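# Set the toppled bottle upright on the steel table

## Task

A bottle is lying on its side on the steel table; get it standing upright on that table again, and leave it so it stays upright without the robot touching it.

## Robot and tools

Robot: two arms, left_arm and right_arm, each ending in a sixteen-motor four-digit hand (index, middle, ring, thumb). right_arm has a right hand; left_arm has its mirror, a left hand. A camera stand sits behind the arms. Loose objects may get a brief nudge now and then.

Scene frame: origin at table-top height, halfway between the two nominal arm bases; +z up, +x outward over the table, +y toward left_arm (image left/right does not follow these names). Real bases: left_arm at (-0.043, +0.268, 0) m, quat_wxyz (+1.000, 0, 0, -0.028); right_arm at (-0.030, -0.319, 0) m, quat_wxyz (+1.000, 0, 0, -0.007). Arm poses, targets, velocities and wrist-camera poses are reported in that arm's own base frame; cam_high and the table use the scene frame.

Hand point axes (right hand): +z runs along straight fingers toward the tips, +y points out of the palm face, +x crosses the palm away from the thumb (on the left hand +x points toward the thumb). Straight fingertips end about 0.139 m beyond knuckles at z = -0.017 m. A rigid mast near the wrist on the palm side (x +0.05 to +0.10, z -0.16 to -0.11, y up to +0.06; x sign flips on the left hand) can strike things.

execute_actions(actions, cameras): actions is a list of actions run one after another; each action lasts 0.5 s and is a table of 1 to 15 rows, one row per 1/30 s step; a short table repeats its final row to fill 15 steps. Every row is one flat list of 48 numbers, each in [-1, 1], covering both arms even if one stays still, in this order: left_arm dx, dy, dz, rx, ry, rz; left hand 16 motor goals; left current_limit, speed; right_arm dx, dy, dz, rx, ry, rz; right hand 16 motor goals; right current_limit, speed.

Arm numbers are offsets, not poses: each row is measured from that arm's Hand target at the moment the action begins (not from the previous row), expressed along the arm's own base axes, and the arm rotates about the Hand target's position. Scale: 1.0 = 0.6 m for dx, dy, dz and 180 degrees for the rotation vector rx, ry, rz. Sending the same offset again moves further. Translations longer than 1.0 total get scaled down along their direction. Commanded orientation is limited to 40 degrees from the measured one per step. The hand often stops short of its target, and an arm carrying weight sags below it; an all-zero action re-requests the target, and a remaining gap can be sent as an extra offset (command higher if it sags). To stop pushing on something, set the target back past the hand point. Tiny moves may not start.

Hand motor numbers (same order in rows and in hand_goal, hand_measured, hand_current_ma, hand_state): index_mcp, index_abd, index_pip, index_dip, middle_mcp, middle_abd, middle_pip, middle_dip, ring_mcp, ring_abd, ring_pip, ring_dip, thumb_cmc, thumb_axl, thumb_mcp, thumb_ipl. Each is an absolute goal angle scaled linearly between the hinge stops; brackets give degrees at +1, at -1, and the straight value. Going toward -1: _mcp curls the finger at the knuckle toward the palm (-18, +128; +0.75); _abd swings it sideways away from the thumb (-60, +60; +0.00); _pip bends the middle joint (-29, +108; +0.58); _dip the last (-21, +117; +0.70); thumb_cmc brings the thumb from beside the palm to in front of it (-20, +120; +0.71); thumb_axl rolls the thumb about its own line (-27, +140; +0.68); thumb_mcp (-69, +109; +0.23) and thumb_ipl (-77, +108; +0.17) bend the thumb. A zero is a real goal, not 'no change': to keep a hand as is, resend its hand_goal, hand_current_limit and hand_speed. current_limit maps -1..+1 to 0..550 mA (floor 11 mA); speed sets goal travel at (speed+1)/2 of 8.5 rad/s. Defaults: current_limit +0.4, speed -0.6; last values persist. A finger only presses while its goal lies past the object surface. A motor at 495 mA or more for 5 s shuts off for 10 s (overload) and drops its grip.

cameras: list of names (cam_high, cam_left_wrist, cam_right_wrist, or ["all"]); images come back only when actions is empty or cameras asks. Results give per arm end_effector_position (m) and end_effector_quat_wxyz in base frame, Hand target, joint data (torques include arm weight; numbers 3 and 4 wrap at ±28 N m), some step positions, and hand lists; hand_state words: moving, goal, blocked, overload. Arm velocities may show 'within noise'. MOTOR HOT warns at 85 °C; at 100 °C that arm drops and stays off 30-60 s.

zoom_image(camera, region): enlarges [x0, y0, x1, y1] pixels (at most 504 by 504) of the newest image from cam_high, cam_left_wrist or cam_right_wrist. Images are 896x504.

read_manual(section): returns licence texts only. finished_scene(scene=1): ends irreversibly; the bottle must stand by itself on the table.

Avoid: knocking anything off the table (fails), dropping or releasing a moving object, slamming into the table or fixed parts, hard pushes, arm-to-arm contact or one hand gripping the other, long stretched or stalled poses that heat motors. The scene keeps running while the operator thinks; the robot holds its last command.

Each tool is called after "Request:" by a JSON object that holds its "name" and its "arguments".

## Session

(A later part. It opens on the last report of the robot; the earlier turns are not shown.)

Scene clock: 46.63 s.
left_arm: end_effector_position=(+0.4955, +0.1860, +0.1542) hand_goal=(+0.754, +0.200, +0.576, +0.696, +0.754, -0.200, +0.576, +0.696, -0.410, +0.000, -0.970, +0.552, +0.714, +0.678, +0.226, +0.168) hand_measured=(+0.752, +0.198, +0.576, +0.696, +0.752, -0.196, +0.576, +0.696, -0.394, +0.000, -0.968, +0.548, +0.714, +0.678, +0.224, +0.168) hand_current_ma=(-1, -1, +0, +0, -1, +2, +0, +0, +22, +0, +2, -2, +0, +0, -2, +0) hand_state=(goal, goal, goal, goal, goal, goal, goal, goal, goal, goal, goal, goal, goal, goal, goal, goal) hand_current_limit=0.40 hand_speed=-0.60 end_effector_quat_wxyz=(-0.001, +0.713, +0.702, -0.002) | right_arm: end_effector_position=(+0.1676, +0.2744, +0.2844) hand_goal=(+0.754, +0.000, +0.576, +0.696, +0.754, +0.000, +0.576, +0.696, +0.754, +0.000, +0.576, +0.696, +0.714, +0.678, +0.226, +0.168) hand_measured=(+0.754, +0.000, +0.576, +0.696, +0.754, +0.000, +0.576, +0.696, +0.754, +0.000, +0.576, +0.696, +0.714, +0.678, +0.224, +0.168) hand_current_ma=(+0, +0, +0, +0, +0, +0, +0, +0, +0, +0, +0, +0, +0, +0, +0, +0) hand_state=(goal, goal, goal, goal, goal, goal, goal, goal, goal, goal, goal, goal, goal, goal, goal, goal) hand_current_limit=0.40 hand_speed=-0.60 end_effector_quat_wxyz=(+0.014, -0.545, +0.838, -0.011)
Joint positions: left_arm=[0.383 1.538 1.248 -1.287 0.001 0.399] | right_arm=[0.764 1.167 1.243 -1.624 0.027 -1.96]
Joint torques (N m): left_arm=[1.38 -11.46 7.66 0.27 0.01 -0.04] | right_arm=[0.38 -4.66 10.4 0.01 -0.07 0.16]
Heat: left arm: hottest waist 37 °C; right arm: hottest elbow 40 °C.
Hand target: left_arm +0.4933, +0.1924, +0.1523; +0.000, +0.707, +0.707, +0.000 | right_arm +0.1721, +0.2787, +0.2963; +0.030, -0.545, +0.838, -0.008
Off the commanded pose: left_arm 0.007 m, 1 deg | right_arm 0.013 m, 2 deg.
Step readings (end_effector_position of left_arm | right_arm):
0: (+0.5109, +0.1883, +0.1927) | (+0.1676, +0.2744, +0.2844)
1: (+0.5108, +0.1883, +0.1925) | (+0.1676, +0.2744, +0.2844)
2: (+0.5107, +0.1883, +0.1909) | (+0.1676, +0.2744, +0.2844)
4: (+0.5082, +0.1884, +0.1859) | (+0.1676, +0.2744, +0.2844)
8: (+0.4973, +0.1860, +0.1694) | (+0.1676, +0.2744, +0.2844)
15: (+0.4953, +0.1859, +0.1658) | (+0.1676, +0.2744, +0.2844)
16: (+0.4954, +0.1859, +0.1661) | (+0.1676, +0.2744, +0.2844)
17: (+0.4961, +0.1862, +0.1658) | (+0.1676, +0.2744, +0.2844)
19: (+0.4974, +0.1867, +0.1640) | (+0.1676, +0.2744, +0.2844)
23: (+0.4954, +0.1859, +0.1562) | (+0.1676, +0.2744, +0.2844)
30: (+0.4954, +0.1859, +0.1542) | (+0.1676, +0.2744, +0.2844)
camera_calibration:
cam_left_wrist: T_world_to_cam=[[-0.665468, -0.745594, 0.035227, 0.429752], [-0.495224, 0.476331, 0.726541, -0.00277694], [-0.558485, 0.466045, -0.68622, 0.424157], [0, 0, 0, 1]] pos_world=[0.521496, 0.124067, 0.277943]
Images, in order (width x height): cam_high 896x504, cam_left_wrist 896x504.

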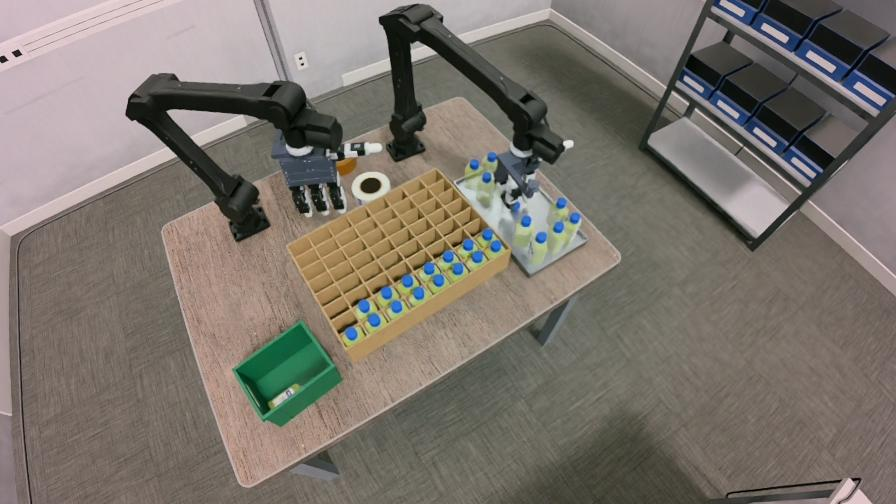

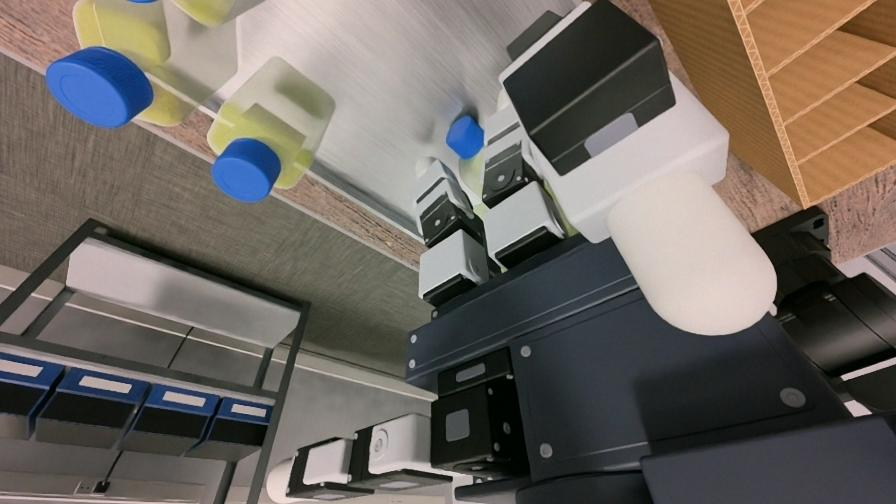

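Request:
{"name": "execute_actions", "arguments": {"actions": [[[-0.006,0.002,-0.0238,0,0,0,0.754,0.2,0.576,0.696,0.754,-0.2,0.576,0.696,-0.411,0,-0.971,0.551,0.714,0.678,0.226,0.168,0.4,-0.6,0,0,0,0,0,0,0.754,0,0.576,0.696,0.754,0,0.576,0.696,0.754,0,0.576,0.696,0.714,0.678,0.226,0.168,0.4,-0.6]]], "cameras": ["cam_high","cam_left_wrist"]}}

Request:
{"name": "zoom_image", "arguments": {"camera": "cam_left_wrist", "region": [380, 60, 580, 240]}}

Request:
{"name": "zoom_image", "arguments": {"camera": "cam_high", "region": [470, 160, 560, 250]}}

Scene clock: 48.67 s.
left_arm: end_effector_position=(+0.4916, +0.1881, +0.1421) hand_goal=(+0.754, +0.200, +0.576, +0.696, +0.754, -0.200, +0.576, +0.696, -0.410, +0.000, -0.970, +0.552, +0.714, +0.678, +0.226, +0.168) hand_measured=(+0.752, +0.198, +0.576, +0.696, +0.752, -0.196, +0.576, +0.696, -0.394, +0.000, -0.968, +0.548, +0.714, +0.678, +0.224, +0.168) hand_current_ma=(-1, -1, +0, +0, -1, +2, +0, +0, +22, +0, +2, -2, +0, +0, -2, +0) hand_state=(goal, goal, goal, goal, goal, goal, goal, goal, goal, goal, goal, goal, goal, goal, goal, goal) hand_current_limit=0.40 hand_speed=-0.60 end_effector_quat_wxyz=(+0.000, +0.710, +0.704, -0.001) | right_arm: end_effector_position=(+0.1676, +0.2744, +0.2844) hand_goal=(+0.754, +0.000, +0.576, +0.696, +0.754, +0.000, +0.576, +0.696, +0.754, +0.000, +0.576, +0.696, +0.714, +0.678, +0.226, +0.168) hand_measured=(+0.754, +0.000, +0.576, +0.696, +0.754, +0.000, +0.576, +0.696, +0.754, +0.000, +0.576, +0.696, +0.714, +0.678, +0.224, +0.168) hand_current_ma=(+0, +0, +0, +0, +0, +0, +0, +0, +0, +0, +0, +0, +0, +0, +0, +0) hand_state=(goal, goal, goal, goal, goal, goal, goal, goal, goal, goal, goal, goal, goal, goal, goal, goal) hand_current_limit=0.40 hand_speed=-0.60 end_effector_quat_wxyz=(+0.014, -0.545, +0.838, -0.011)
Joint positions: left_arm=[0.389 1.538 1.214 -1.248 0.001 0.399] | right_arm=[0.764 1.167 1.243 -1.624 0.027 -1.96]
Joint torques (N m): left_arm=[1.38 -11.05 7.57 0.32 0.02 0.03] | right_arm=[0.32 -4.66 10.41 0.05 -0.08 0.16]
Heat: left arm: hottest waist 37 °C; right arm: hottest elbow 40 °C.
Hand target: left_arm +0.4896, +0.1936, +0.1380; +0.000, +0.707, +0.707, +0.000 | right_arm +0.1721, +0.2787, +0.2963; +0.030, -0.545, +0.838, -0.008
Off the commanded pose: left_arm 0.007 m, 1 deg | right_arm 0.013 m, 2 deg.
Step readings (end_effector_position of left_arm | right_arm):
0: (+0.4955, +0.1860, +0.1542) | (+0.1676, +0.2744, +0.2844)
1: (+0.4956, +0.1860, +0.1541) | (+0.1676, +0.2744, +0.2844)
2: (+0.4956, +0.1862, +0.1534) | (+0.1676, +0.2744, +0.2844)
4: (+0.4960, +0.1868, +0.1511) | (+0.1676, +0.2744, +0.2844)
8: (+0.4919, +0.1871, +0.1435) | (+0.1676, +0.2744, +0.2844)
15: (+0.4915, +0.1881, +0.1421) | (+0.1676, +0.2744, +0.2844)
camera_calibration:
cam_left_wrist: T_world_to_cam=[[-0.660737, -0.749958, 0.0314485, 0.42818], [-0.501138, 0.471935, 0.725354, 0.00695945], [-0.558827, 0.463508, -0.687657, 0.413517], [0, 0, 0, 1]] pos_world=[0.517486, 0.126164, 0.265844]
Images, in order (width x height): cam_high 896x504, cam_left_wrist 896x504.

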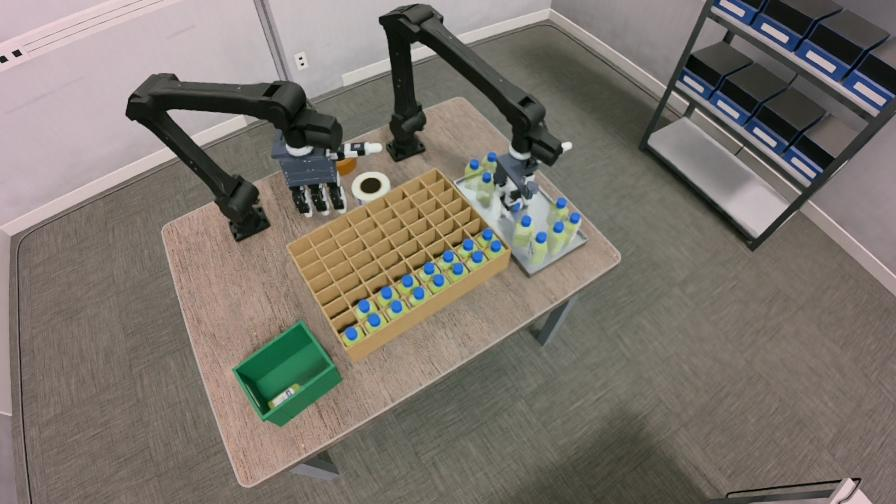

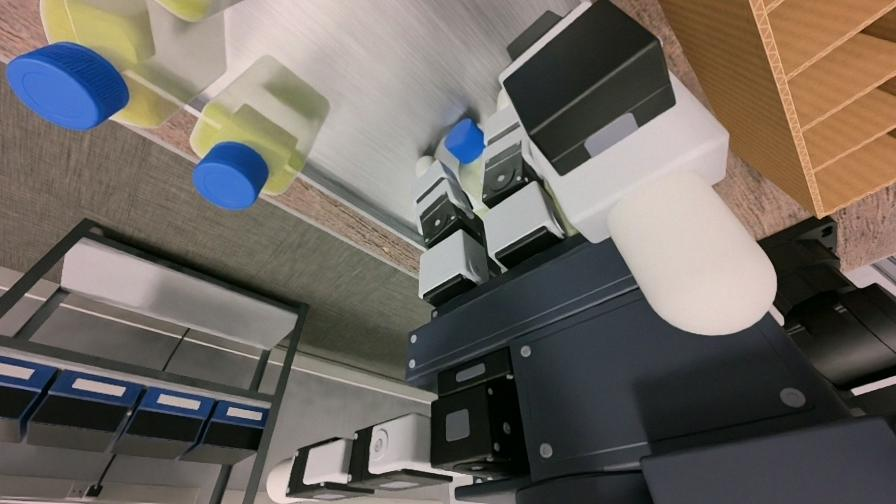

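Scaled by 2.520 from the camera's 896x504 image, which has a finer 1280x720 frame.

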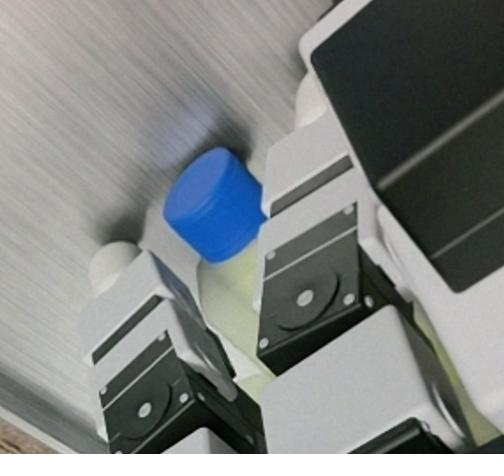

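Scaled by 5.600 from the camera's 896x504 image, which has a finer 1280x720 frame.

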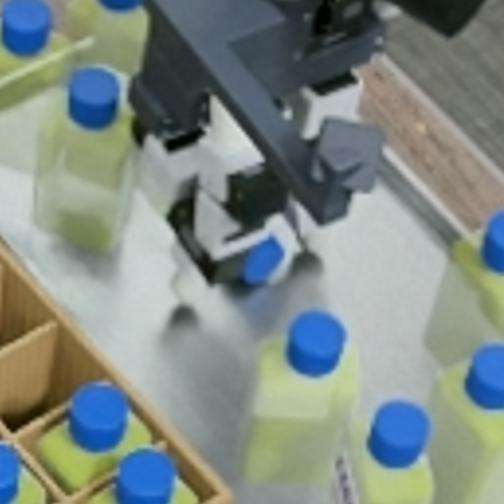

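Request:
{"name": "execute_actions", "arguments": {"actions": [[[0,0,0,0,0,0,0.754,0.05,0.576,0.696,0.754,-0.05,0.576,0.696,-0.411,0,-0.971,0.551,0.714,0.678,0.226,0.168,0.4,-0.85,0,0,0,0,0,0,0.754,0,0.576,0.696,0.754,0,0.576,0.696,0.754,0,0.576,0.696,0.714,0.678,0.226,0.168,0.4,-0.6]],[[0,0,0,0,0,0,0.754,-0.1,0.576,0.696,0.754,0.1,0.576,0.696,-0.411,0,-0.971,0.551,0.714,0.678,0.226,0.168,0.4,-0.85,0,0,0,0,0,0,0.754,0,0.576,0.696,0.754,0,0.576,0.696,0.754,0,0.576,0.696,0.714,0.678,0.226,0.168,0.4,-0.6]]], "cameras": ["cam_left_wrist"]}}

Request:
{"name": "zoom_image", "arguments": {"camera": "cam_left_wrist", "region": [380, 60, 580, 240]}}

Scene clock: 51.10 s.
left_arm: end_effector_position=(+0.4916, +0.1881, +0.1421) hand_goal=(+0.754, -0.100, +0.576, +0.696, +0.754, +0.100, +0.576, +0.696, -0.410, +0.000, -0.970, +0.552, +0.714, +0.678, +0.226, +0.168) hand_measured=(+0.752, +0.014, +0.576, +0.696, +0.752, -0.002, +0.576, +0.696, -0.394, +0.000, -0.968, +0.548, +0.714, +0.678, +0.224, +0.168) hand_current_ma=(-1, +286, +0, +0, -1, -249, +0, +0, +22, +0, +2, -2, +0, +0, -2, +0) hand_state=(goal, blocked, goal, goal, goal, blocked, goal, goal, goal, goal, goal, goal, goal, goal, goal, goal) hand_current_limit=0.40 hand_speed=-0.85 end_effector_quat_wxyz=(+0.000, +0.710, +0.704, -0.001) | right_arm: end_effector_position=(+0.1676, +0.2744, +0.2844) hand_goal=(+0.754, +0.000, +0.576, +0.696, +0.754, +0.000, +0.576, +0.696, +0.754, +0.000, +0.576, +0.696, +0.714, +0.678, +0.226, +0.168) hand_measured=(+0.754, +0.000, +0.576, +0.696, +0.754, +0.000, +0.576, +0.696, +0.754, +0.000, +0.576, +0.696, +0.714, +0.678, +0.224, +0.168) hand_current_ma=(+0, +0, +0, +0, +0, +0, +0, +0, +0, +0, +0, +0, +0, +0, +0, +0) hand_state=(goal, goal, goal, goal, goal, goal, goal, goal, goal, goal, goal, goal, goal, goal, goal, goal) hand_current_limit=0.40 hand_speed=-0.60 end_effector_quat_wxyz=(+0.014, -0.545, +0.838, -0.011)
Joint positions: left_arm=[0.389 1.538 1.214 -1.248 0.001 0.399] | right_arm=[0.764 1.167 1.243 -1.624 0.027 -1.96]
Joint torques (N m): left_arm=[1.32 -10.99 7.56 0.32 0.01 0.03] | right_arm=[0.38 -4.72 10.4 0.03 -0.08 0.15]
Heat: left arm: hottest waist 37 °C; right arm: hottest elbow 40 °C.
Hand target: left_arm +0.4896, +0.1936, +0.1380; +0.000, +0.707, +0.707, +0.000 | right_arm +0.1721, +0.2787, +0.2963; +0.030, -0.545, +0.838, -0.008
Off the commanded pose: left_arm 0.007 m, 1 deg | right_arm 0.013 m, 2 deg.
Step readings (end_effector_position of left_arm | right_arm):
0: (+0.4916, +0.1881, +0.1421) | (+0.1676, +0.2744, +0.2844)
1: (+0.4916, +0.1881, +0.1421) | (+0.1676, +0.2744, +0.2844)
2: (+0.4916, +0.1881, +0.1421) | (+0.1676, +0.2744, +0.2844)
4: (+0.4916, +0.1881, +0.1421) | (+0.1676, +0.2744, +0.2844)
8: (+0.4916, +0.1881, +0.1421) | (+0.1676, +0.2744, +0.2844)
15: (+0.4916, +0.1881, +0.1421) | (+0.1676, +0.2744, +0.2844)
16: (+0.4916, +0.1881, +0.1421) | (+0.1676, +0.2744, +0.2844)
17: (+0.4916, +0.1881, +0.1421) | (+0.1676, +0.2744, +0.2844)
19: (+0.4916, +0.1881, +0.1421) | (+0.1676, +0.2744, +0.2844)
23: (+0.4916, +0.1881, +0.1421) | (+0.1676, +0.2744, +0.2844)
30: (+0.4916, +0.1881, +0.1421) | (+0.1676, +0.2744, +0.2844)
camera_calibration:
cam_left_wrist: T_world_to_cam=[[-0.660737, -0.749958, 0.0314485, 0.42818], [-0.501138, 0.471935, 0.725354, 0.00695945], [-0.558827, 0.463508, -0.687657, 0.413517], [0, 0, 0, 1]] pos_world=[0.517486, 0.126164, 0.265844]
Images, in order (width x height): cam_left_wrist 896x504.

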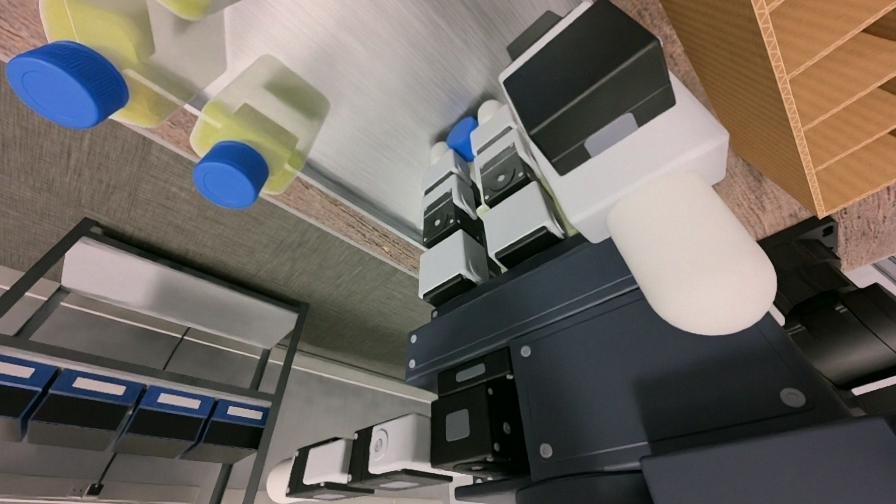

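Scaled by 2.520 from the camera's 896x504 image, which has a finer 1280x720 frame.

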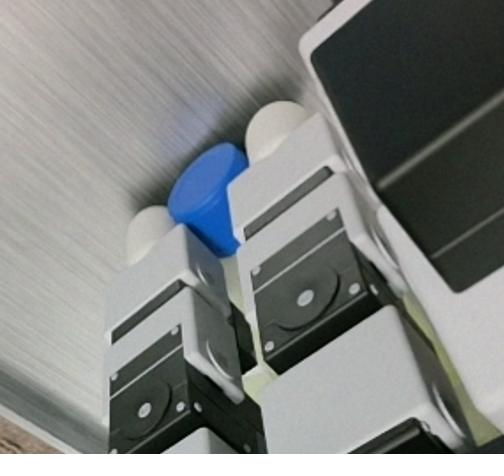

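Request:
{"name": "execute_actions", "arguments": {"actions": [[[0,0,0.01,0,0,0,0.754,-0.15,0.576,0.696,0.754,0.15,0.576,0.696,-0.411,0,-0.971,0.551,0.714,0.678,0.226,0.168,0.4,-0.85,0,0,0,0,0,0,0.754,0,0.576,0.696,0.754,0,0.576,0.696,0.754,0,0.576,0.696,0.714,0.678,0.226,0.168,0.4,-0.6]],[[0,0,0.025,0,0,0,0.754,-0.15,0.576,0.696,0.754,0.15,0.576,0.696,-0.411,0,-0.971,0.551,0.714,0.678,0.226,0.168,0.4,-0.85,0,0,0,0,0,0,0.754,0,0.576,0.696,0.754,0,0.576,0.696,0.754,0,0.576,0.696,0.714,0.678,0.226,0.168,0.4,-0.6]],[[0,0,0.025,0,0,0,0.754,-0.15,0.576,0.696,0.754,0.15,0.576,0.696,-0.411,0,-0.971,0.551,0.714,0.678,0.226,0.168,0.4,-0.85,0,0,0,0,0,0,0.754,0,0.576,0.696,0.754,0,0.576,0.696,0.754,0,0.576,0.696,0.714,0.678,0.226,0.168,0.4,-0.6]]], "cameras": ["cam_high","cam_left_wrist"]}}

Request:
{"name": "zoom_image", "arguments": {"camera": "cam_left_wrist", "region": [380, 60, 580, 240]}}

Request:
{"name": "zoom_image", "arguments": {"camera": "cam_high", "region": [470, 140, 570, 240]}}

Scene clock: 54.30 s.
left_arm: end_effector_position=(+0.4761, +0.1816, +0.1415) hand_goal=(+0.754, -0.150, +0.576, +0.696, +0.754, +0.150, +0.576, +0.696, -0.410, +0.000, -0.970, +0.552, +0.714, +0.678, +0.226, +0.168) hand_measured=(+0.738, +0.012, +0.568, +0.694, +0.752, +0.002, +0.576, +0.696, -0.394, +0.000, -0.968, +0.548, +0.714, +0.678, +0.224, +0.168) hand_current_ma=(-24, +385, -8, -2, -1, -385, +0, +0, +22, +0, +2, -2, +0, +0, -2, +0) hand_state=(goal, blocked, goal, goal, goal, blocked, goal, goal, goal, goal, goal, goal, goal, goal, goal, goal) hand_current_limit=0.40 hand_speed=-0.85 end_effector_quat_wxyz=(-0.010, +0.710, +0.704, -0.027) | right_arm: end_effector_position=(+0.1676, +0.2744, +0.2844) hand_goal=(+0.754, +0.000, +0.576, +0.696, +0.754, +0.000, +0.576, +0.696, +0.754, +0.000, +0.576, +0.696, +0.714, +0.678, +0.226, +0.168) hand_measured=(+0.754, +0.000, +0.576, +0.696, +0.754, +0.000, +0.576, +0.696, +0.754, +0.000, +0.576, +0.696, +0.714, +0.678, +0.224, +0.168) hand_current_ma=(+0, +0, +0, +0, +0, +0, +0, +0, +0, +0, +0, +0, +0, +0, +0, +0) hand_state=(goal, goal, goal, goal, goal, goal, goal, goal, goal, goal, goal, goal, goal, goal, goal, goal) hand_current_limit=0.40 hand_speed=-0.60 end_effector_quat_wxyz=(+0.014, -0.545, +0.838, -0.011)
Joint positions: left_arm=[0.389 1.528 1.214 -1.315 0.001 0.399] | right_arm=[0.764 1.167 1.243 -1.624 0.027 -1.96]
Joint torques (N m): left_arm=[1.32 -12.45 12.18 -0.68 -0.01 0.03] | right_arm=[0.44 -4.66 10.41 0.01 -0.07 0.15]
Heat: left arm: hottest waist 37 °C; right arm: hottest elbow 40 °C.
Hand target: left_arm +0.4897, +0.1936, +0.1740; +0.001, +0.707, +0.707, +0.000 | right_arm +0.1721, +0.2787, +0.2963; +0.030, -0.545, +0.838, -0.008
Off the commanded pose: left_arm 0.037 m, 3 deg | right_arm 0.013 m, 2 deg.
Step readings (end_effector_position of left_arm | right_arm):
0: (+0.4916, +0.1881, +0.1421) | (+0.1676, +0.2744, +0.2844)
1: (+0.4916, +0.1881, +0.1421) | (+0.1676, +0.2744, +0.2844)
2: (+0.4916, +0.1881, +0.1421) | (+0.1676, +0.2744, +0.2844)
4: (+0.4916, +0.1881, +0.1421) | (+0.1676, +0.2744, +0.2844)
8: (+0.4916, +0.1881, +0.1421) | (+0.1676, +0.2744, +0.2844)
15: (+0.4916, +0.1881, +0.1421) | (+0.1676, +0.2744, +0.2844)
16: (+0.4916, +0.1881, +0.1421) | (+0.1676, +0.2744, +0.2844)
17: (+0.4914, +0.1880, +0.1420) | (+0.1676, +0.2744, +0.2844)
19: (+0.4895, +0.1872, +0.1413) | (+0.1676, +0.2744, +0.2844)
23: (+0.4864, +0.1859, +0.1402) | (+0.1676, +0.2744, +0.2844)
30: (+0.4852, +0.1854, +0.1398) | (+0.1676, +0.2744, +0.2844)
31: (+0.4850, +0.1853, +0.1397) | (+0.1676, +0.2744, +0.2844)
32: (+0.4842, +0.1850, +0.1396) | (+0.1676, +0.2744, +0.2844)
34: (+0.4815, +0.1839, +0.1393) | (+0.1676, +0.2744, +0.2844)
38: (+0.4780, +0.1824, +0.1402) | (+0.1676, +0.2744, +0.2844)
45: (+0.4763, +0.1817, +0.1416) | (+0.1676, +0.2744, +0.2844)
camera_calibration:
cam_left_wrist: T_world_to_cam=[[-0.657703, -0.748689, 0.0830129, 0.404119], [-0.462553, 0.488384, 0.73995, -0.0206508], [-0.594534, 0.44827, -0.66752, 0.424406], [0, 0, 0, 1]] pos_world=[0.508562, 0.122396, 0.265033]
Images, in order (width x height): cam_high 896x504, cam_left_wrist 896x504.

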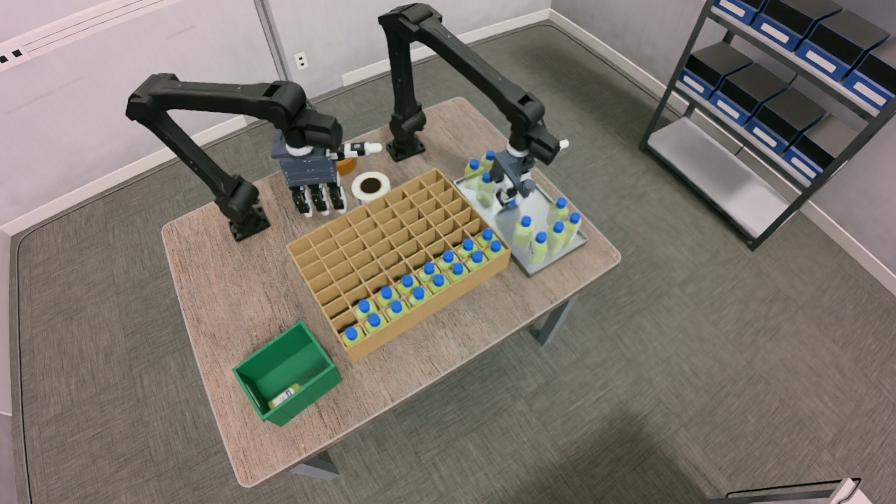

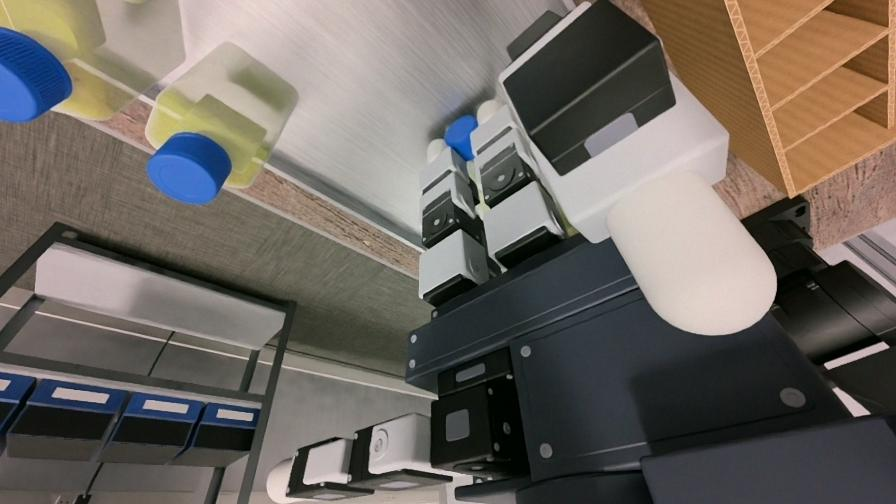

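Scaled by 2.520 from the camera's 896x504 image, which has a finer 1280x720 frame.

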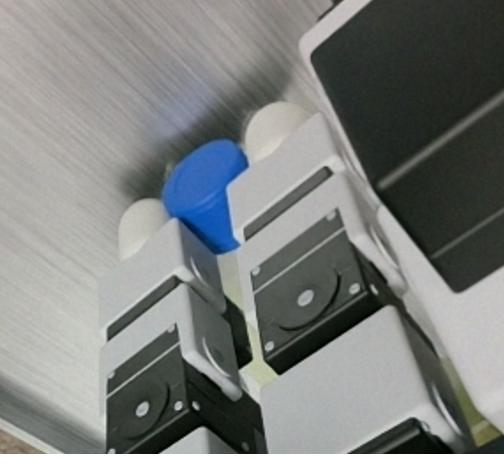

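Scaled by 5.040 from the camera's 896x504 image, which has a finer 1280x720 frame.

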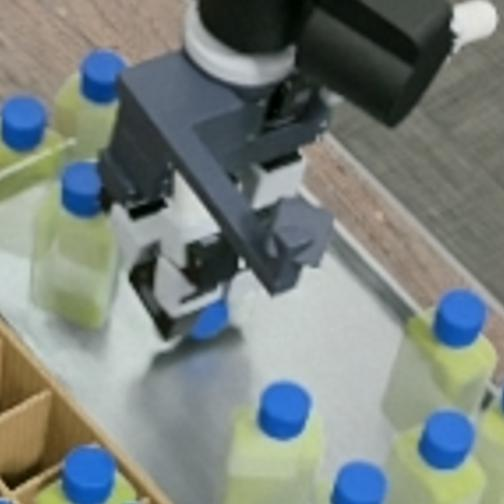

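Request:
{"name": "execute_actions", "arguments": {"actions": [[[0.015,0,0.025,0,0,0,0.754,-0.15,0.576,0.696,0.754,0.15,0.576,0.696,-0.411,0,-0.971,0.551,0.714,0.678,0.226,0.168,0.4,-0.85,0,0,0,0,0,0,0.754,0,0.576,0.696,0.754,0,0.576,0.696,0.754,0,0.576,0.696,0.714,0.678,0.226,0.168,0.4,-0.6]]], "cameras": ["cam_left_wrist"]}}

Request:
{"name": "zoom_image", "arguments": {"camera": "cam_left_wrist", "region": [380, 60, 580, 240]}}

Scene clock: 55.60 s.
left_arm: end_effector_position=(+0.4806, +0.1835, +0.1578) hand_goal=(+0.754, -0.150, +0.576, +0.696, +0.754, +0.150, +0.576, +0.696, -0.410, +0.000, -0.970, +0.552, +0.714, +0.678, +0.226, +0.168) hand_measured=(+0.744, +0.012, +0.568, +0.694, +0.754, +0.002, +0.576, +0.696, -0.394, +0.000, -0.968, +0.548, +0.714, +0.678, +0.224, +0.168) hand_current_ma=(-13, +385, -6, -2, +0, -385, +0, +0, +22, +0, +2, -2, +0, +0, -2, +0) hand_state=(goal, blocked, goal, goal, goal, blocked, goal, goal, goal, goal, goal, goal, goal, goal, goal, goal) hand_current_limit=0.40 hand_speed=-0.85 end_effector_quat_wxyz=(-0.011, +0.710, +0.704, -0.027) | right_arm: end_effector_position=(+0.1676, +0.2744, +0.2844) hand_goal=(+0.754, +0.000, +0.576, +0.696, +0.754, +0.000, +0.576, +0.696, +0.754, +0.000, +0.576, +0.696, +0.714, +0.678, +0.226, +0.168) hand_measured=(+0.754, +0.000, +0.576, +0.696, +0.754, +0.000, +0.576, +0.696, +0.754, +0.000, +0.576, +0.696, +0.714, +0.678, +0.224, +0.168) hand_current_ma=(+0, +0, +0, +0, +0, +0, +0, +0, +0, +0, +0, +0, +0, +0, +0, +0) hand_state=(goal, goal, goal, goal, goal, goal, goal, goal, goal, goal, goal, goal, goal, goal, goal, goal) hand_current_limit=0.40 hand_speed=-0.60 end_effector_quat_wxyz=(+0.014, -0.545, +0.838, -0.011)
Joint positions: left_arm=[0.389 1.528 1.259 -1.36 0.001 0.399] | right_arm=[0.764 1.167 1.243 -1.624 0.027 -1.96]
Joint torques (N m): left_arm=[0.62 -11.63 13 -0.65 0.01 -0.06] | right_arm=[0.44 -4.72 10.41 -0.01 -0.07 0.16]
Heat: left arm: hottest waist 37 °C; right arm: hottest elbow 40 °C.
Hand target: left_arm +0.4986, +0.1936, +0.1888; +0.000, +0.707, +0.707, +0.000 | right_arm +0.1721, +0.2787, +0.2963; +0.030, -0.545, +0.838, -0.008
Off the commanded pose: left_arm 0.037 m, 3 deg | right_arm 0.013 m, 2 deg.
Step readings (end_effector_position of left_arm | right_arm):
0: (+0.4761, +0.1816, +0.1415) | (+0.1676, +0.2744, +0.2844)
1: (+0.4760, +0.1815, +0.1415) | (+0.1676, +0.2744, +0.2844)
2: (+0.4758, +0.1815, +0.1421) | (+0.1676, +0.2744, +0.2844)
4: (+0.4759, +0.1815, +0.1450) | (+0.1676, +0.2744, +0.2844)
8: (+0.4791, +0.1829, +0.1539) | (+0.1676, +0.2744, +0.2844)
15: (+0.4807, +0.1835, +0.1579) | (+0.1676, +0.2744, +0.2844)
camera_calibration:
cam_left_wrist: T_world_to_cam=[[-0.657652, -0.748715, 0.0831824, 0.407012], [-0.462206, 0.488234, 0.740266, -0.0318523], [-0.594861, 0.44839, -0.667149, 0.437099], [0, 0, 0, 1]] pos_world=[0.512963, 0.124296, 0.281333]
Images, in order (width x height): cam_left_wrist 896x504.

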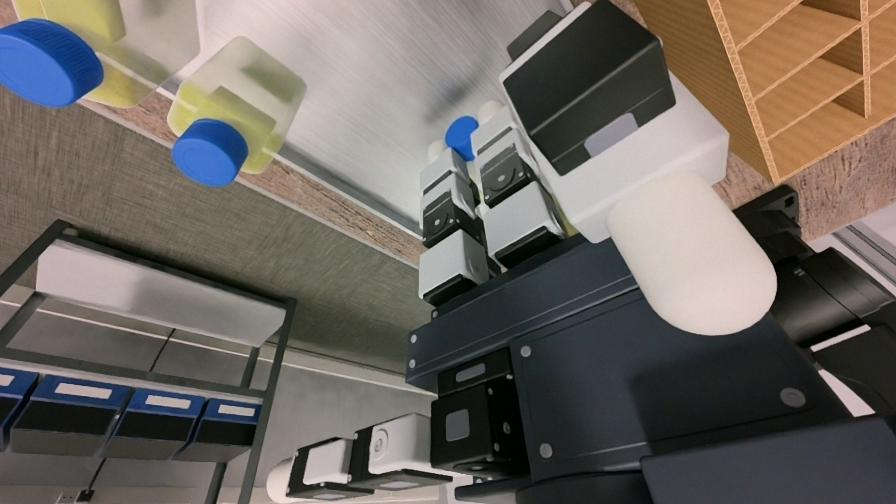

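Scaled by 2.520 from the camera's 896x504 image, which has a finer 1280x720 frame.

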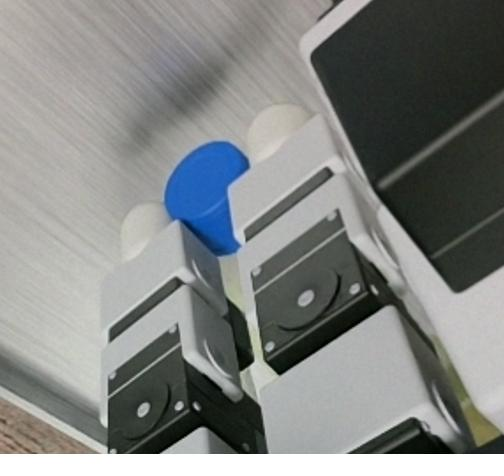

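Request:
{"name": "execute_actions", "arguments": {"actions": [[[0.015,0,0.025,0,0,0,0.754,-0.15,0.576,0.696,0.754,0.15,0.576,0.696,-0.411,0,-0.971,0.551,0.714,0.678,0.226,0.168,0.4,-0.85,0,0,0,0,0,0,0.754,0,0.576,0.696,0.754,0,0.576,0.696,0.754,0,0.576,0.696,0.714,0.678,0.226,0.168,0.4,-0.6]],[[0.005,0,0.025,0,0,0,0.754,-0.15,0.576,0.696,0.754,0.15,0.576,0.696,-0.411,0,-0.971,0.551,0.714,0.678,0.226,0.168,0.4,-0.85,0,0,0,0,0,0,0.754,0,0.576,0.696,0.754,0,0.576,0.696,0.754,0,0.576,0.696,0.714,0.678,0.226,0.168,0.4,-0.6]]], "cameras": ["cam_left_wrist","cam_high"]}}

Request:
{"name": "zoom_image", "arguments": {"camera": "cam_left_wrist", "region": [380, 60, 580, 240]}}

Request:
{"name": "zoom_image", "arguments": {"camera": "cam_high", "region": [470, 140, 570, 240]}}

Scene clock: 57.47 s.
left_arm: end_effector_position=(+0.4914, +0.1880, +0.1945) hand_goal=(+0.754, -0.150, +0.576, +0.696, +0.754, +0.150, +0.576, +0.696, -0.410, +0.000, -0.970, +0.552, +0.714, +0.678, +0.226, +0.168) hand_measured=(+0.746, +0.012, +0.572, +0.694, +0.756, +0.002, +0.576, +0.696, -0.394, +0.000, -0.968, +0.548, +0.714, +0.678, +0.224, +0.168) hand_current_ma=(-9, +385, -4, -2, +1, -385, +0, +0, +22, +0, +2, -2, +0, +0, -2, +0) hand_state=(goal, blocked, goal, goal, goal, blocked, goal, goal, goal, goal, goal, goal, goal, goal, goal, goal) hand_current_limit=0.40 hand_speed=-0.85 end_effector_quat_wxyz=(-0.008, +0.710, +0.704, -0.021) | right_arm: end_effector_position=(+0.1676, +0.2744, +0.2844) hand_goal=(+0.754, +0.000, +0.576, +0.696, +0.754, +0.000, +0.576, +0.696, +0.754, +0.000, +0.576, +0.696, +0.714, +0.678, +0.226, +0.168) hand_measured=(+0.754, +0.000, +0.576, +0.696, +0.754, +0.000, +0.576, +0.696, +0.754, +0.000, +0.576, +0.696, +0.714, +0.678, +0.224, +0.168) hand_current_ma=(+0, +0, +0, +0, +0, +0, +0, +0, +0, +0, +0, +0, +0, +0, +0, +0) hand_state=(goal, goal, goal, goal, goal, goal, goal, goal, goal, goal, goal, goal, goal, goal, goal, goal) hand_current_limit=0.40 hand_speed=-0.60 end_effector_quat_wxyz=(+0.014, -0.545, +0.838, -0.011)
Joint positions: left_arm=[0.389 1.529 1.355 -1.441 0.001 0.397] | right_arm=[0.764 1.167 1.243 -1.624 0.027 -1.96]
Joint torques (N m): left_arm=[-0.21 -10.64 13.31 -0.47 0.03 -0.15] | right_arm=[0.38 -4.78 10.41 0.01 -0.08 0.15]
Heat: left arm: hottest waist 37 °C; right arm: hottest elbow 40 °C.
Hand target: left_arm +0.5106, +0.1935, +0.2189; +0.000, +0.707, +0.707, +0.000 | right_arm +0.1721, +0.2787, +0.2963; +0.030, -0.545, +0.838, -0.008
Off the commanded pose: left_arm 0.032 m, 3 deg | right_arm 0.013 m, 2 deg.
Step readings (end_effector_position of left_arm | right_arm):
0: (+0.4807, +0.1835, +0.1580) | (+0.1676, +0.2744, +0.2844)
1: (+0.4806, +0.1835, +0.1581) | (+0.1676, +0.2744, +0.2844)
2: (+0.4807, +0.1835, +0.1592) | (+0.1676, +0.2744, +0.2844)
4: (+0.4807, +0.1835, +0.1625) | (+0.1676, +0.2744, +0.2844)
8: (+0.4855, +0.1855, +0.1734) | (+0.1676, +0.2744, +0.2844)
15: (+0.4892, +0.1870, +0.1801) | (+0.1676, +0.2744, +0.2844)
16: (+0.4892, +0.1870, +0.1803) | (+0.1676, +0.2744, +0.2844)
17: (+0.4890, +0.1869, +0.1810) | (+0.1676, +0.2744, +0.2844)
19: (+0.4884, +0.1867, +0.1834) | (+0.1676, +0.2744, +0.2844)
23: (+0.4897, +0.1873, +0.1900) | (+0.1676, +0.2744, +0.2844)
30: (+0.4915, +0.1881, +0.1944) | (+0.1676, +0.2744, +0.2844)
camera_calibration:
cam_left_wrist: T_world_to_cam=[[-0.657826, -0.749859, 0.0705473, 0.41729], [-0.472343, 0.483694, 0.736839, -0.0496936], [-0.586649, 0.451389, -0.672377, 0.462477], [0, 0, 0, 1]] pos_world=[0.522343, 0.128188, 0.318136]
Images, in order (width x height): cam_high 896x504, cam_left_wrist 896x504.

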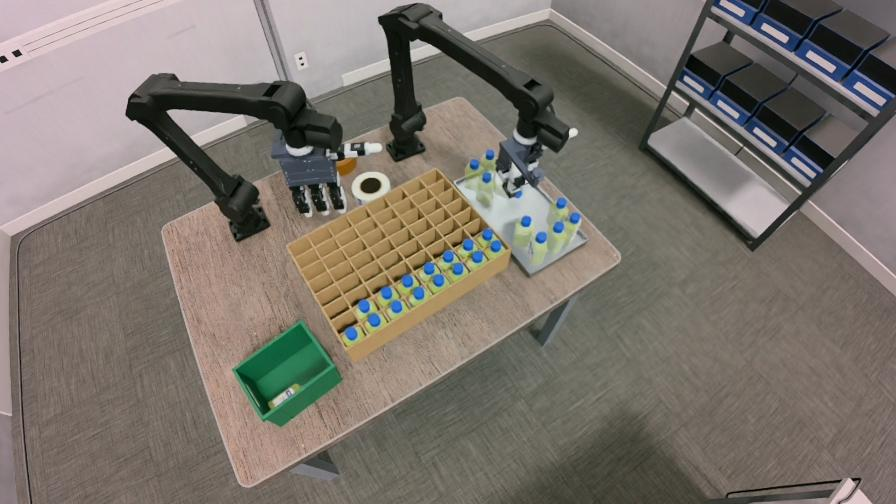

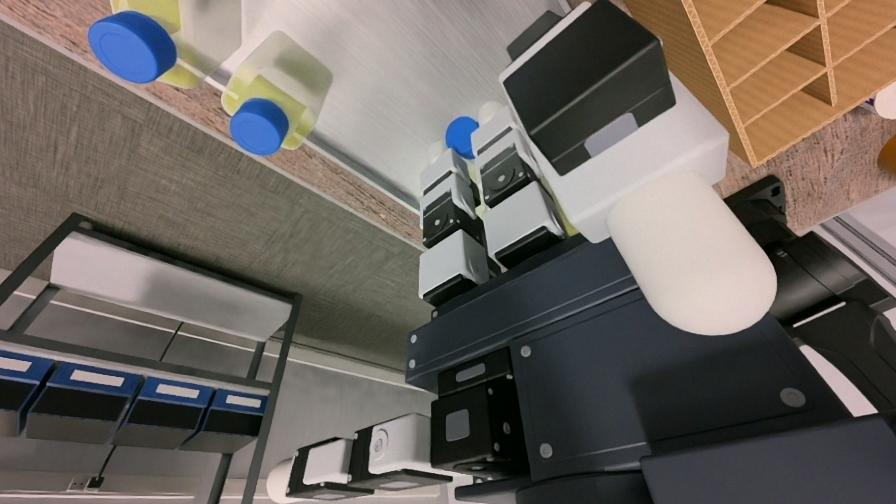

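Scaled by 2.520 from the camera's 896x504 image, which has a finer 1280x720 frame.

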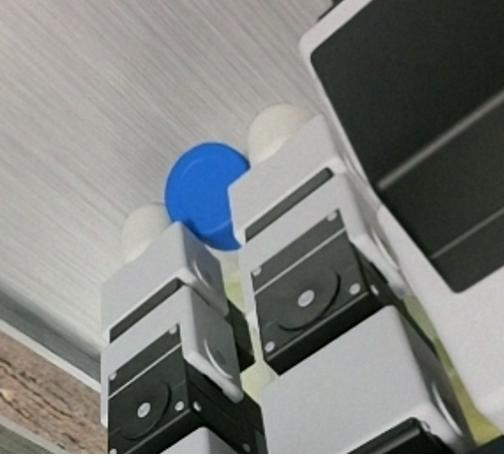

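Scaled by 5.040 from the camera's 896x504 image, which has a finer 1280x720 frame.

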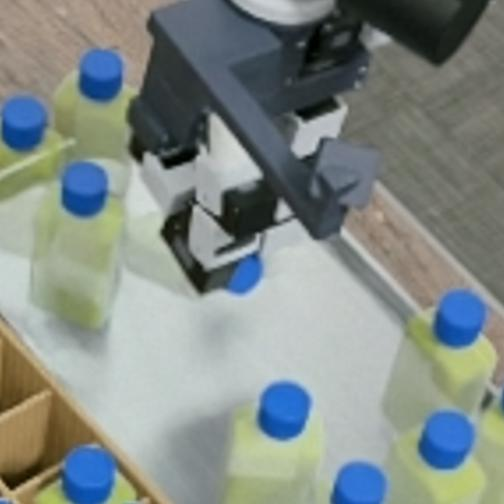

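Request:
{"name": "execute_actions", "arguments": {"actions": [[[0.003,0,0.025,0,0,0,0.754,-0.15,0.576,0.696,0.754,0.15,0.576,0.696,-0.411,0,-0.971,0.551,0.714,0.678,0.226,0.168,0.4,-0.85,0,0,0,0,0,0,0.754,0,0.576,0.696,0.754,0,0.576,0.696,0.754,0,0.576,0.696,0.714,0.678,0.226,0.168,0.4,-0.6]],[[0,0,0.025,0,0,0,0.754,-0.15,0.576,0.696,0.754,0.15,0.576,0.696,-0.411,0,-0.971,0.551,0.714,0.678,0.226,0.168,0.4,-0.85,0,0,0,0,0,0,0.754,0,0.576,0.696,0.754,0,0.576,0.696,0.754,0,0.576,0.696,0.714,0.678,0.226,0.168,0.4,-0.6]],[[0,0,0.025,0,0,0,0.754,-0.15,0.576,0.696,0.754,0.15,0.576,0.696,-0.411,0,-0.971,0.551,0.714,0.678,0.226,0.168,0.4,-0.85,0,0,0,0,0,0,0.754,0,0.576,0.696,0.754,0,0.576,0.696,0.754,0,0.576,0.696,0.714,0.678,0.226,0.168,0.4,-0.6]]], "cameras": ["cam_left_wrist","cam_high"]}}

Request:
{"name": "zoom_image", "arguments": {"camera": "cam_left_wrist", "region": [380, 60, 580, 240]}}

Request:
{"name": "zoom_image", "arguments": {"camera": "cam_high", "region": [470, 140, 570, 240]}}

Scene clock: 60.10 s.
left_arm: end_effector_position=(+0.4945, +0.1894, +0.2354) hand_goal=(+0.754, -0.150, +0.576, +0.696, +0.754, +0.150, +0.576, +0.696, -0.410, +0.000, -0.970, +0.552, +0.714, +0.678, +0.226, +0.168) hand_measured=(+0.744, +0.012, +0.572, +0.694, +0.756, +0.002, +0.578, +0.696, -0.394, +0.000, -0.968, +0.548, +0.714, +0.678, +0.224, +0.168) hand_current_ma=(-10, +385, -4, -2, +1, -385, +0, +0, +22, +0, +2, -2, +0, +0, -2, +0) hand_state=(goal, blocked, goal, goal, goal, blocked, goal, goal, goal, goal, goal, goal, goal, goal, goal, goal) hand_current_limit=0.40 hand_speed=-0.85 end_effector_quat_wxyz=(-0.009, +0.709, +0.705, -0.024) | right_arm: end_effector_position=(+0.1676, +0.2744, +0.2844) hand_goal=(+0.754, +0.000, +0.576, +0.696, +0.754, +0.000, +0.576, +0.696, +0.754, +0.000, +0.576, +0.696, +0.714, +0.678, +0.226, +0.168) hand_measured=(+0.754, +0.000, +0.576, +0.696, +0.754, +0.000, +0.576, +0.696, +0.754, +0.000, +0.576, +0.696, +0.714, +0.678, +0.224, +0.168) hand_current_ma=(+0, +0, +0, +0, +0, +0, +0, +0, +0, +0, +0, +0, +0, +0, +0, +0) hand_state=(goal, goal, goal, goal, goal, goal, goal, goal, goal, goal, goal, goal, goal, goal, goal, goal) hand_current_limit=0.40 hand_speed=-0.60 end_effector_quat_wxyz=(+0.014, -0.545, +0.838, -0.011)
Joint positions: left_arm=[0.389 1.53 1.465 -1.559 0.001 0.396] | right_arm=[0.764 1.167 1.243 -1.624 0.027 -1.96]
Joint torques (N m): left_arm=[-0.38 -10.81 13.65 -0.55 0.03 -0.16] | right_arm=[0.38 -4.78 10.43 0.01 -0.08 0.15]
Heat: left arm: hottest waist 37 °C; right arm: hottest elbow 41 °C.
Hand target: left_arm +0.5124, +0.1935, +0.2639; +0.000, +0.707, +0.707, +0.000 | right_arm +0.1721, +0.2787, +0.2963; +0.030, -0.545, +0.838, -0.008
Off the commanded pose: left_arm 0.034 m, 3 deg | right_arm 0.013 m, 2 deg.
Step readings (end_effector_position of left_arm | right_arm):
0: (+0.4914, +0.1880, +0.1945) | (+0.1676, +0.2744, +0.2844)
1: (+0.4914, +0.1880, +0.1947) | (+0.1676, +0.2744, +0.2844)
2: (+0.4913, +0.1880, +0.1954) | (+0.1676, +0.2744, +0.2844)
4: (+0.4905, +0.1877, +0.1975) | (+0.1676, +0.2744, +0.2844)
8: (+0.4919, +0.1884, +0.2044) | (+0.1676, +0.2744, +0.2844)
15: (+0.4936, +0.1891, +0.2088) | (+0.1676, +0.2744, +0.2844)
16: (+0.4937, +0.1891, +0.2092) | (+0.1676, +0.2744, +0.2844)
17: (+0.4934, +0.1890, +0.2097) | (+0.1676, +0.2744, +0.2844)
19: (+0.4923, +0.1885, +0.2117) | (+0.1676, +0.2744, +0.2844)
23: (+0.4930, +0.1888, +0.2180) | (+0.1676, +0.2744, +0.2844)
30: (+0.4944, +0.1894, +0.2221) | (+0.1676, +0.2744, +0.2844)
31: (+0.4943, +0.1894, +0.2222) | (+0.1676, +0.2744, +0.2844)
32: (+0.4939, +0.1892, +0.2228) | (+0.1676, +0.2744, +0.2844)
34: (+0.4927, +0.1888, +0.2244) | (+0.1676, +0.2744, +0.2844)
38: (+0.4935, +0.1890, +0.2308) | (+0.1676, +0.2744, +0.2844)
45: (+0.4949, +0.1896, +0.2355) | (+0.1676, +0.2744, +0.2844)
camera_calibration:
cam_left_wrist: T_world_to_cam=[[-0.655774, -0.750937, 0.0778103, 0.414996], [-0.467967, 0.485199, 0.73864, -0.081882], [-0.592426, 0.447968, -0.669594, 0.493947], [0, 0, 0, 1]] pos_world=[0.526452, 0.130093, 0.358934]
Images, in order (width x height): cam_high 896x504, cam_left_wrist 896x504.

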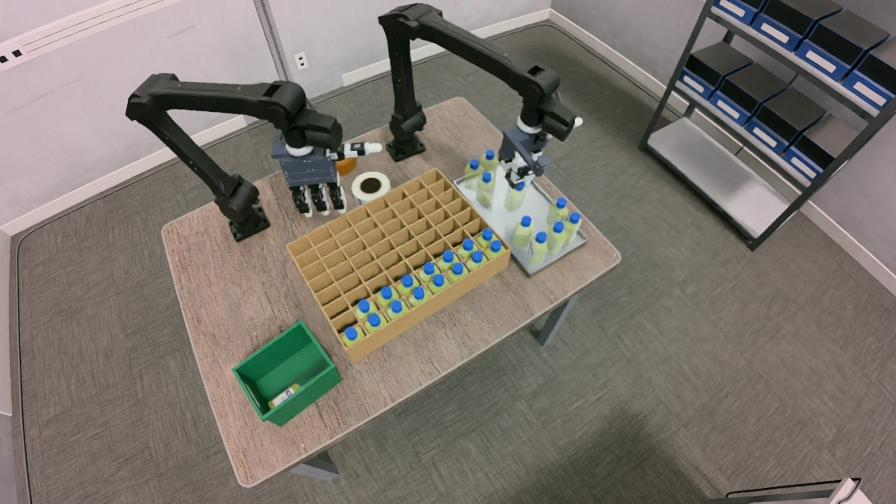

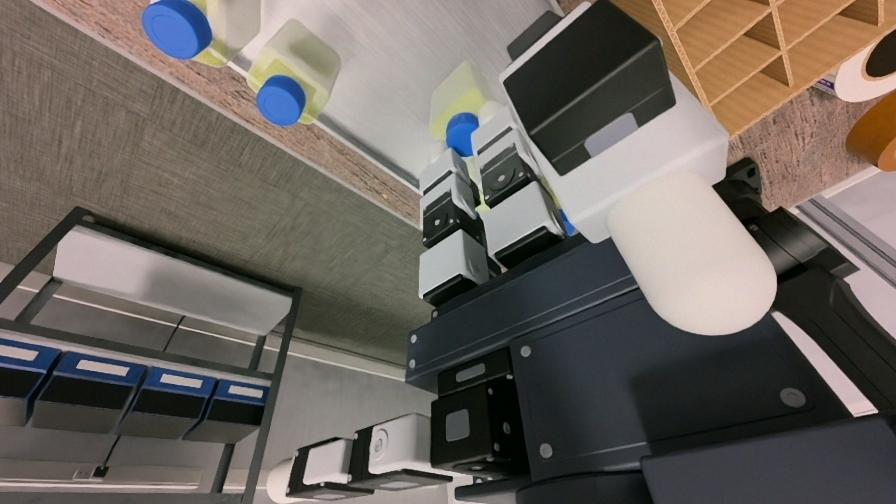

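Scaled by 2.520 from the camera's 896x504 image, which has a finer 1280x720 frame.

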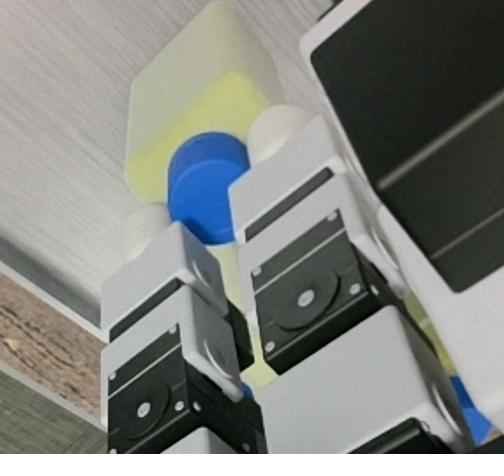

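Scaled by 5.040 from the camera's 896x504 image, which has a finer 1280x720 frame.

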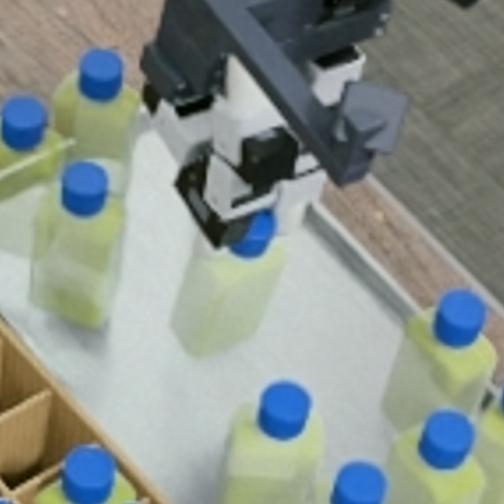

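Request:
{"name": "zoom_image", "arguments": {"camera": "cam_high", "region": [490, 170, 545, 220]}}

Request:
{"name": "zoom_image", "arguments": {"camera": "cam_left_wrist", "region": [410, 40, 530, 170]}}

Scaled by 9.164 from the camera's 896x504 image, which has a finer 1280x720 frame.

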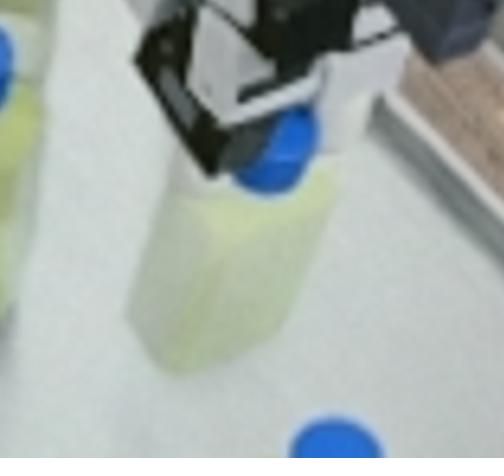

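Scaled by 3.877 from the camera's 896x504 image, which has a finer 1280x720 frame.

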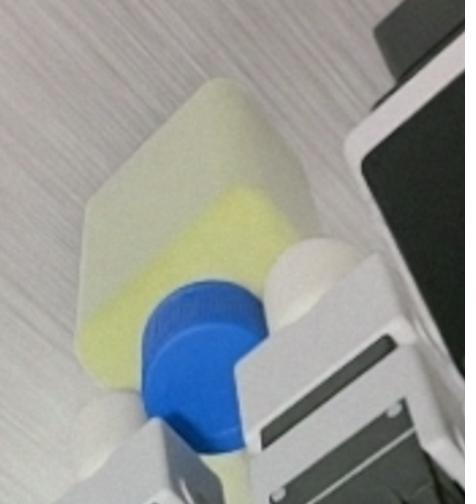

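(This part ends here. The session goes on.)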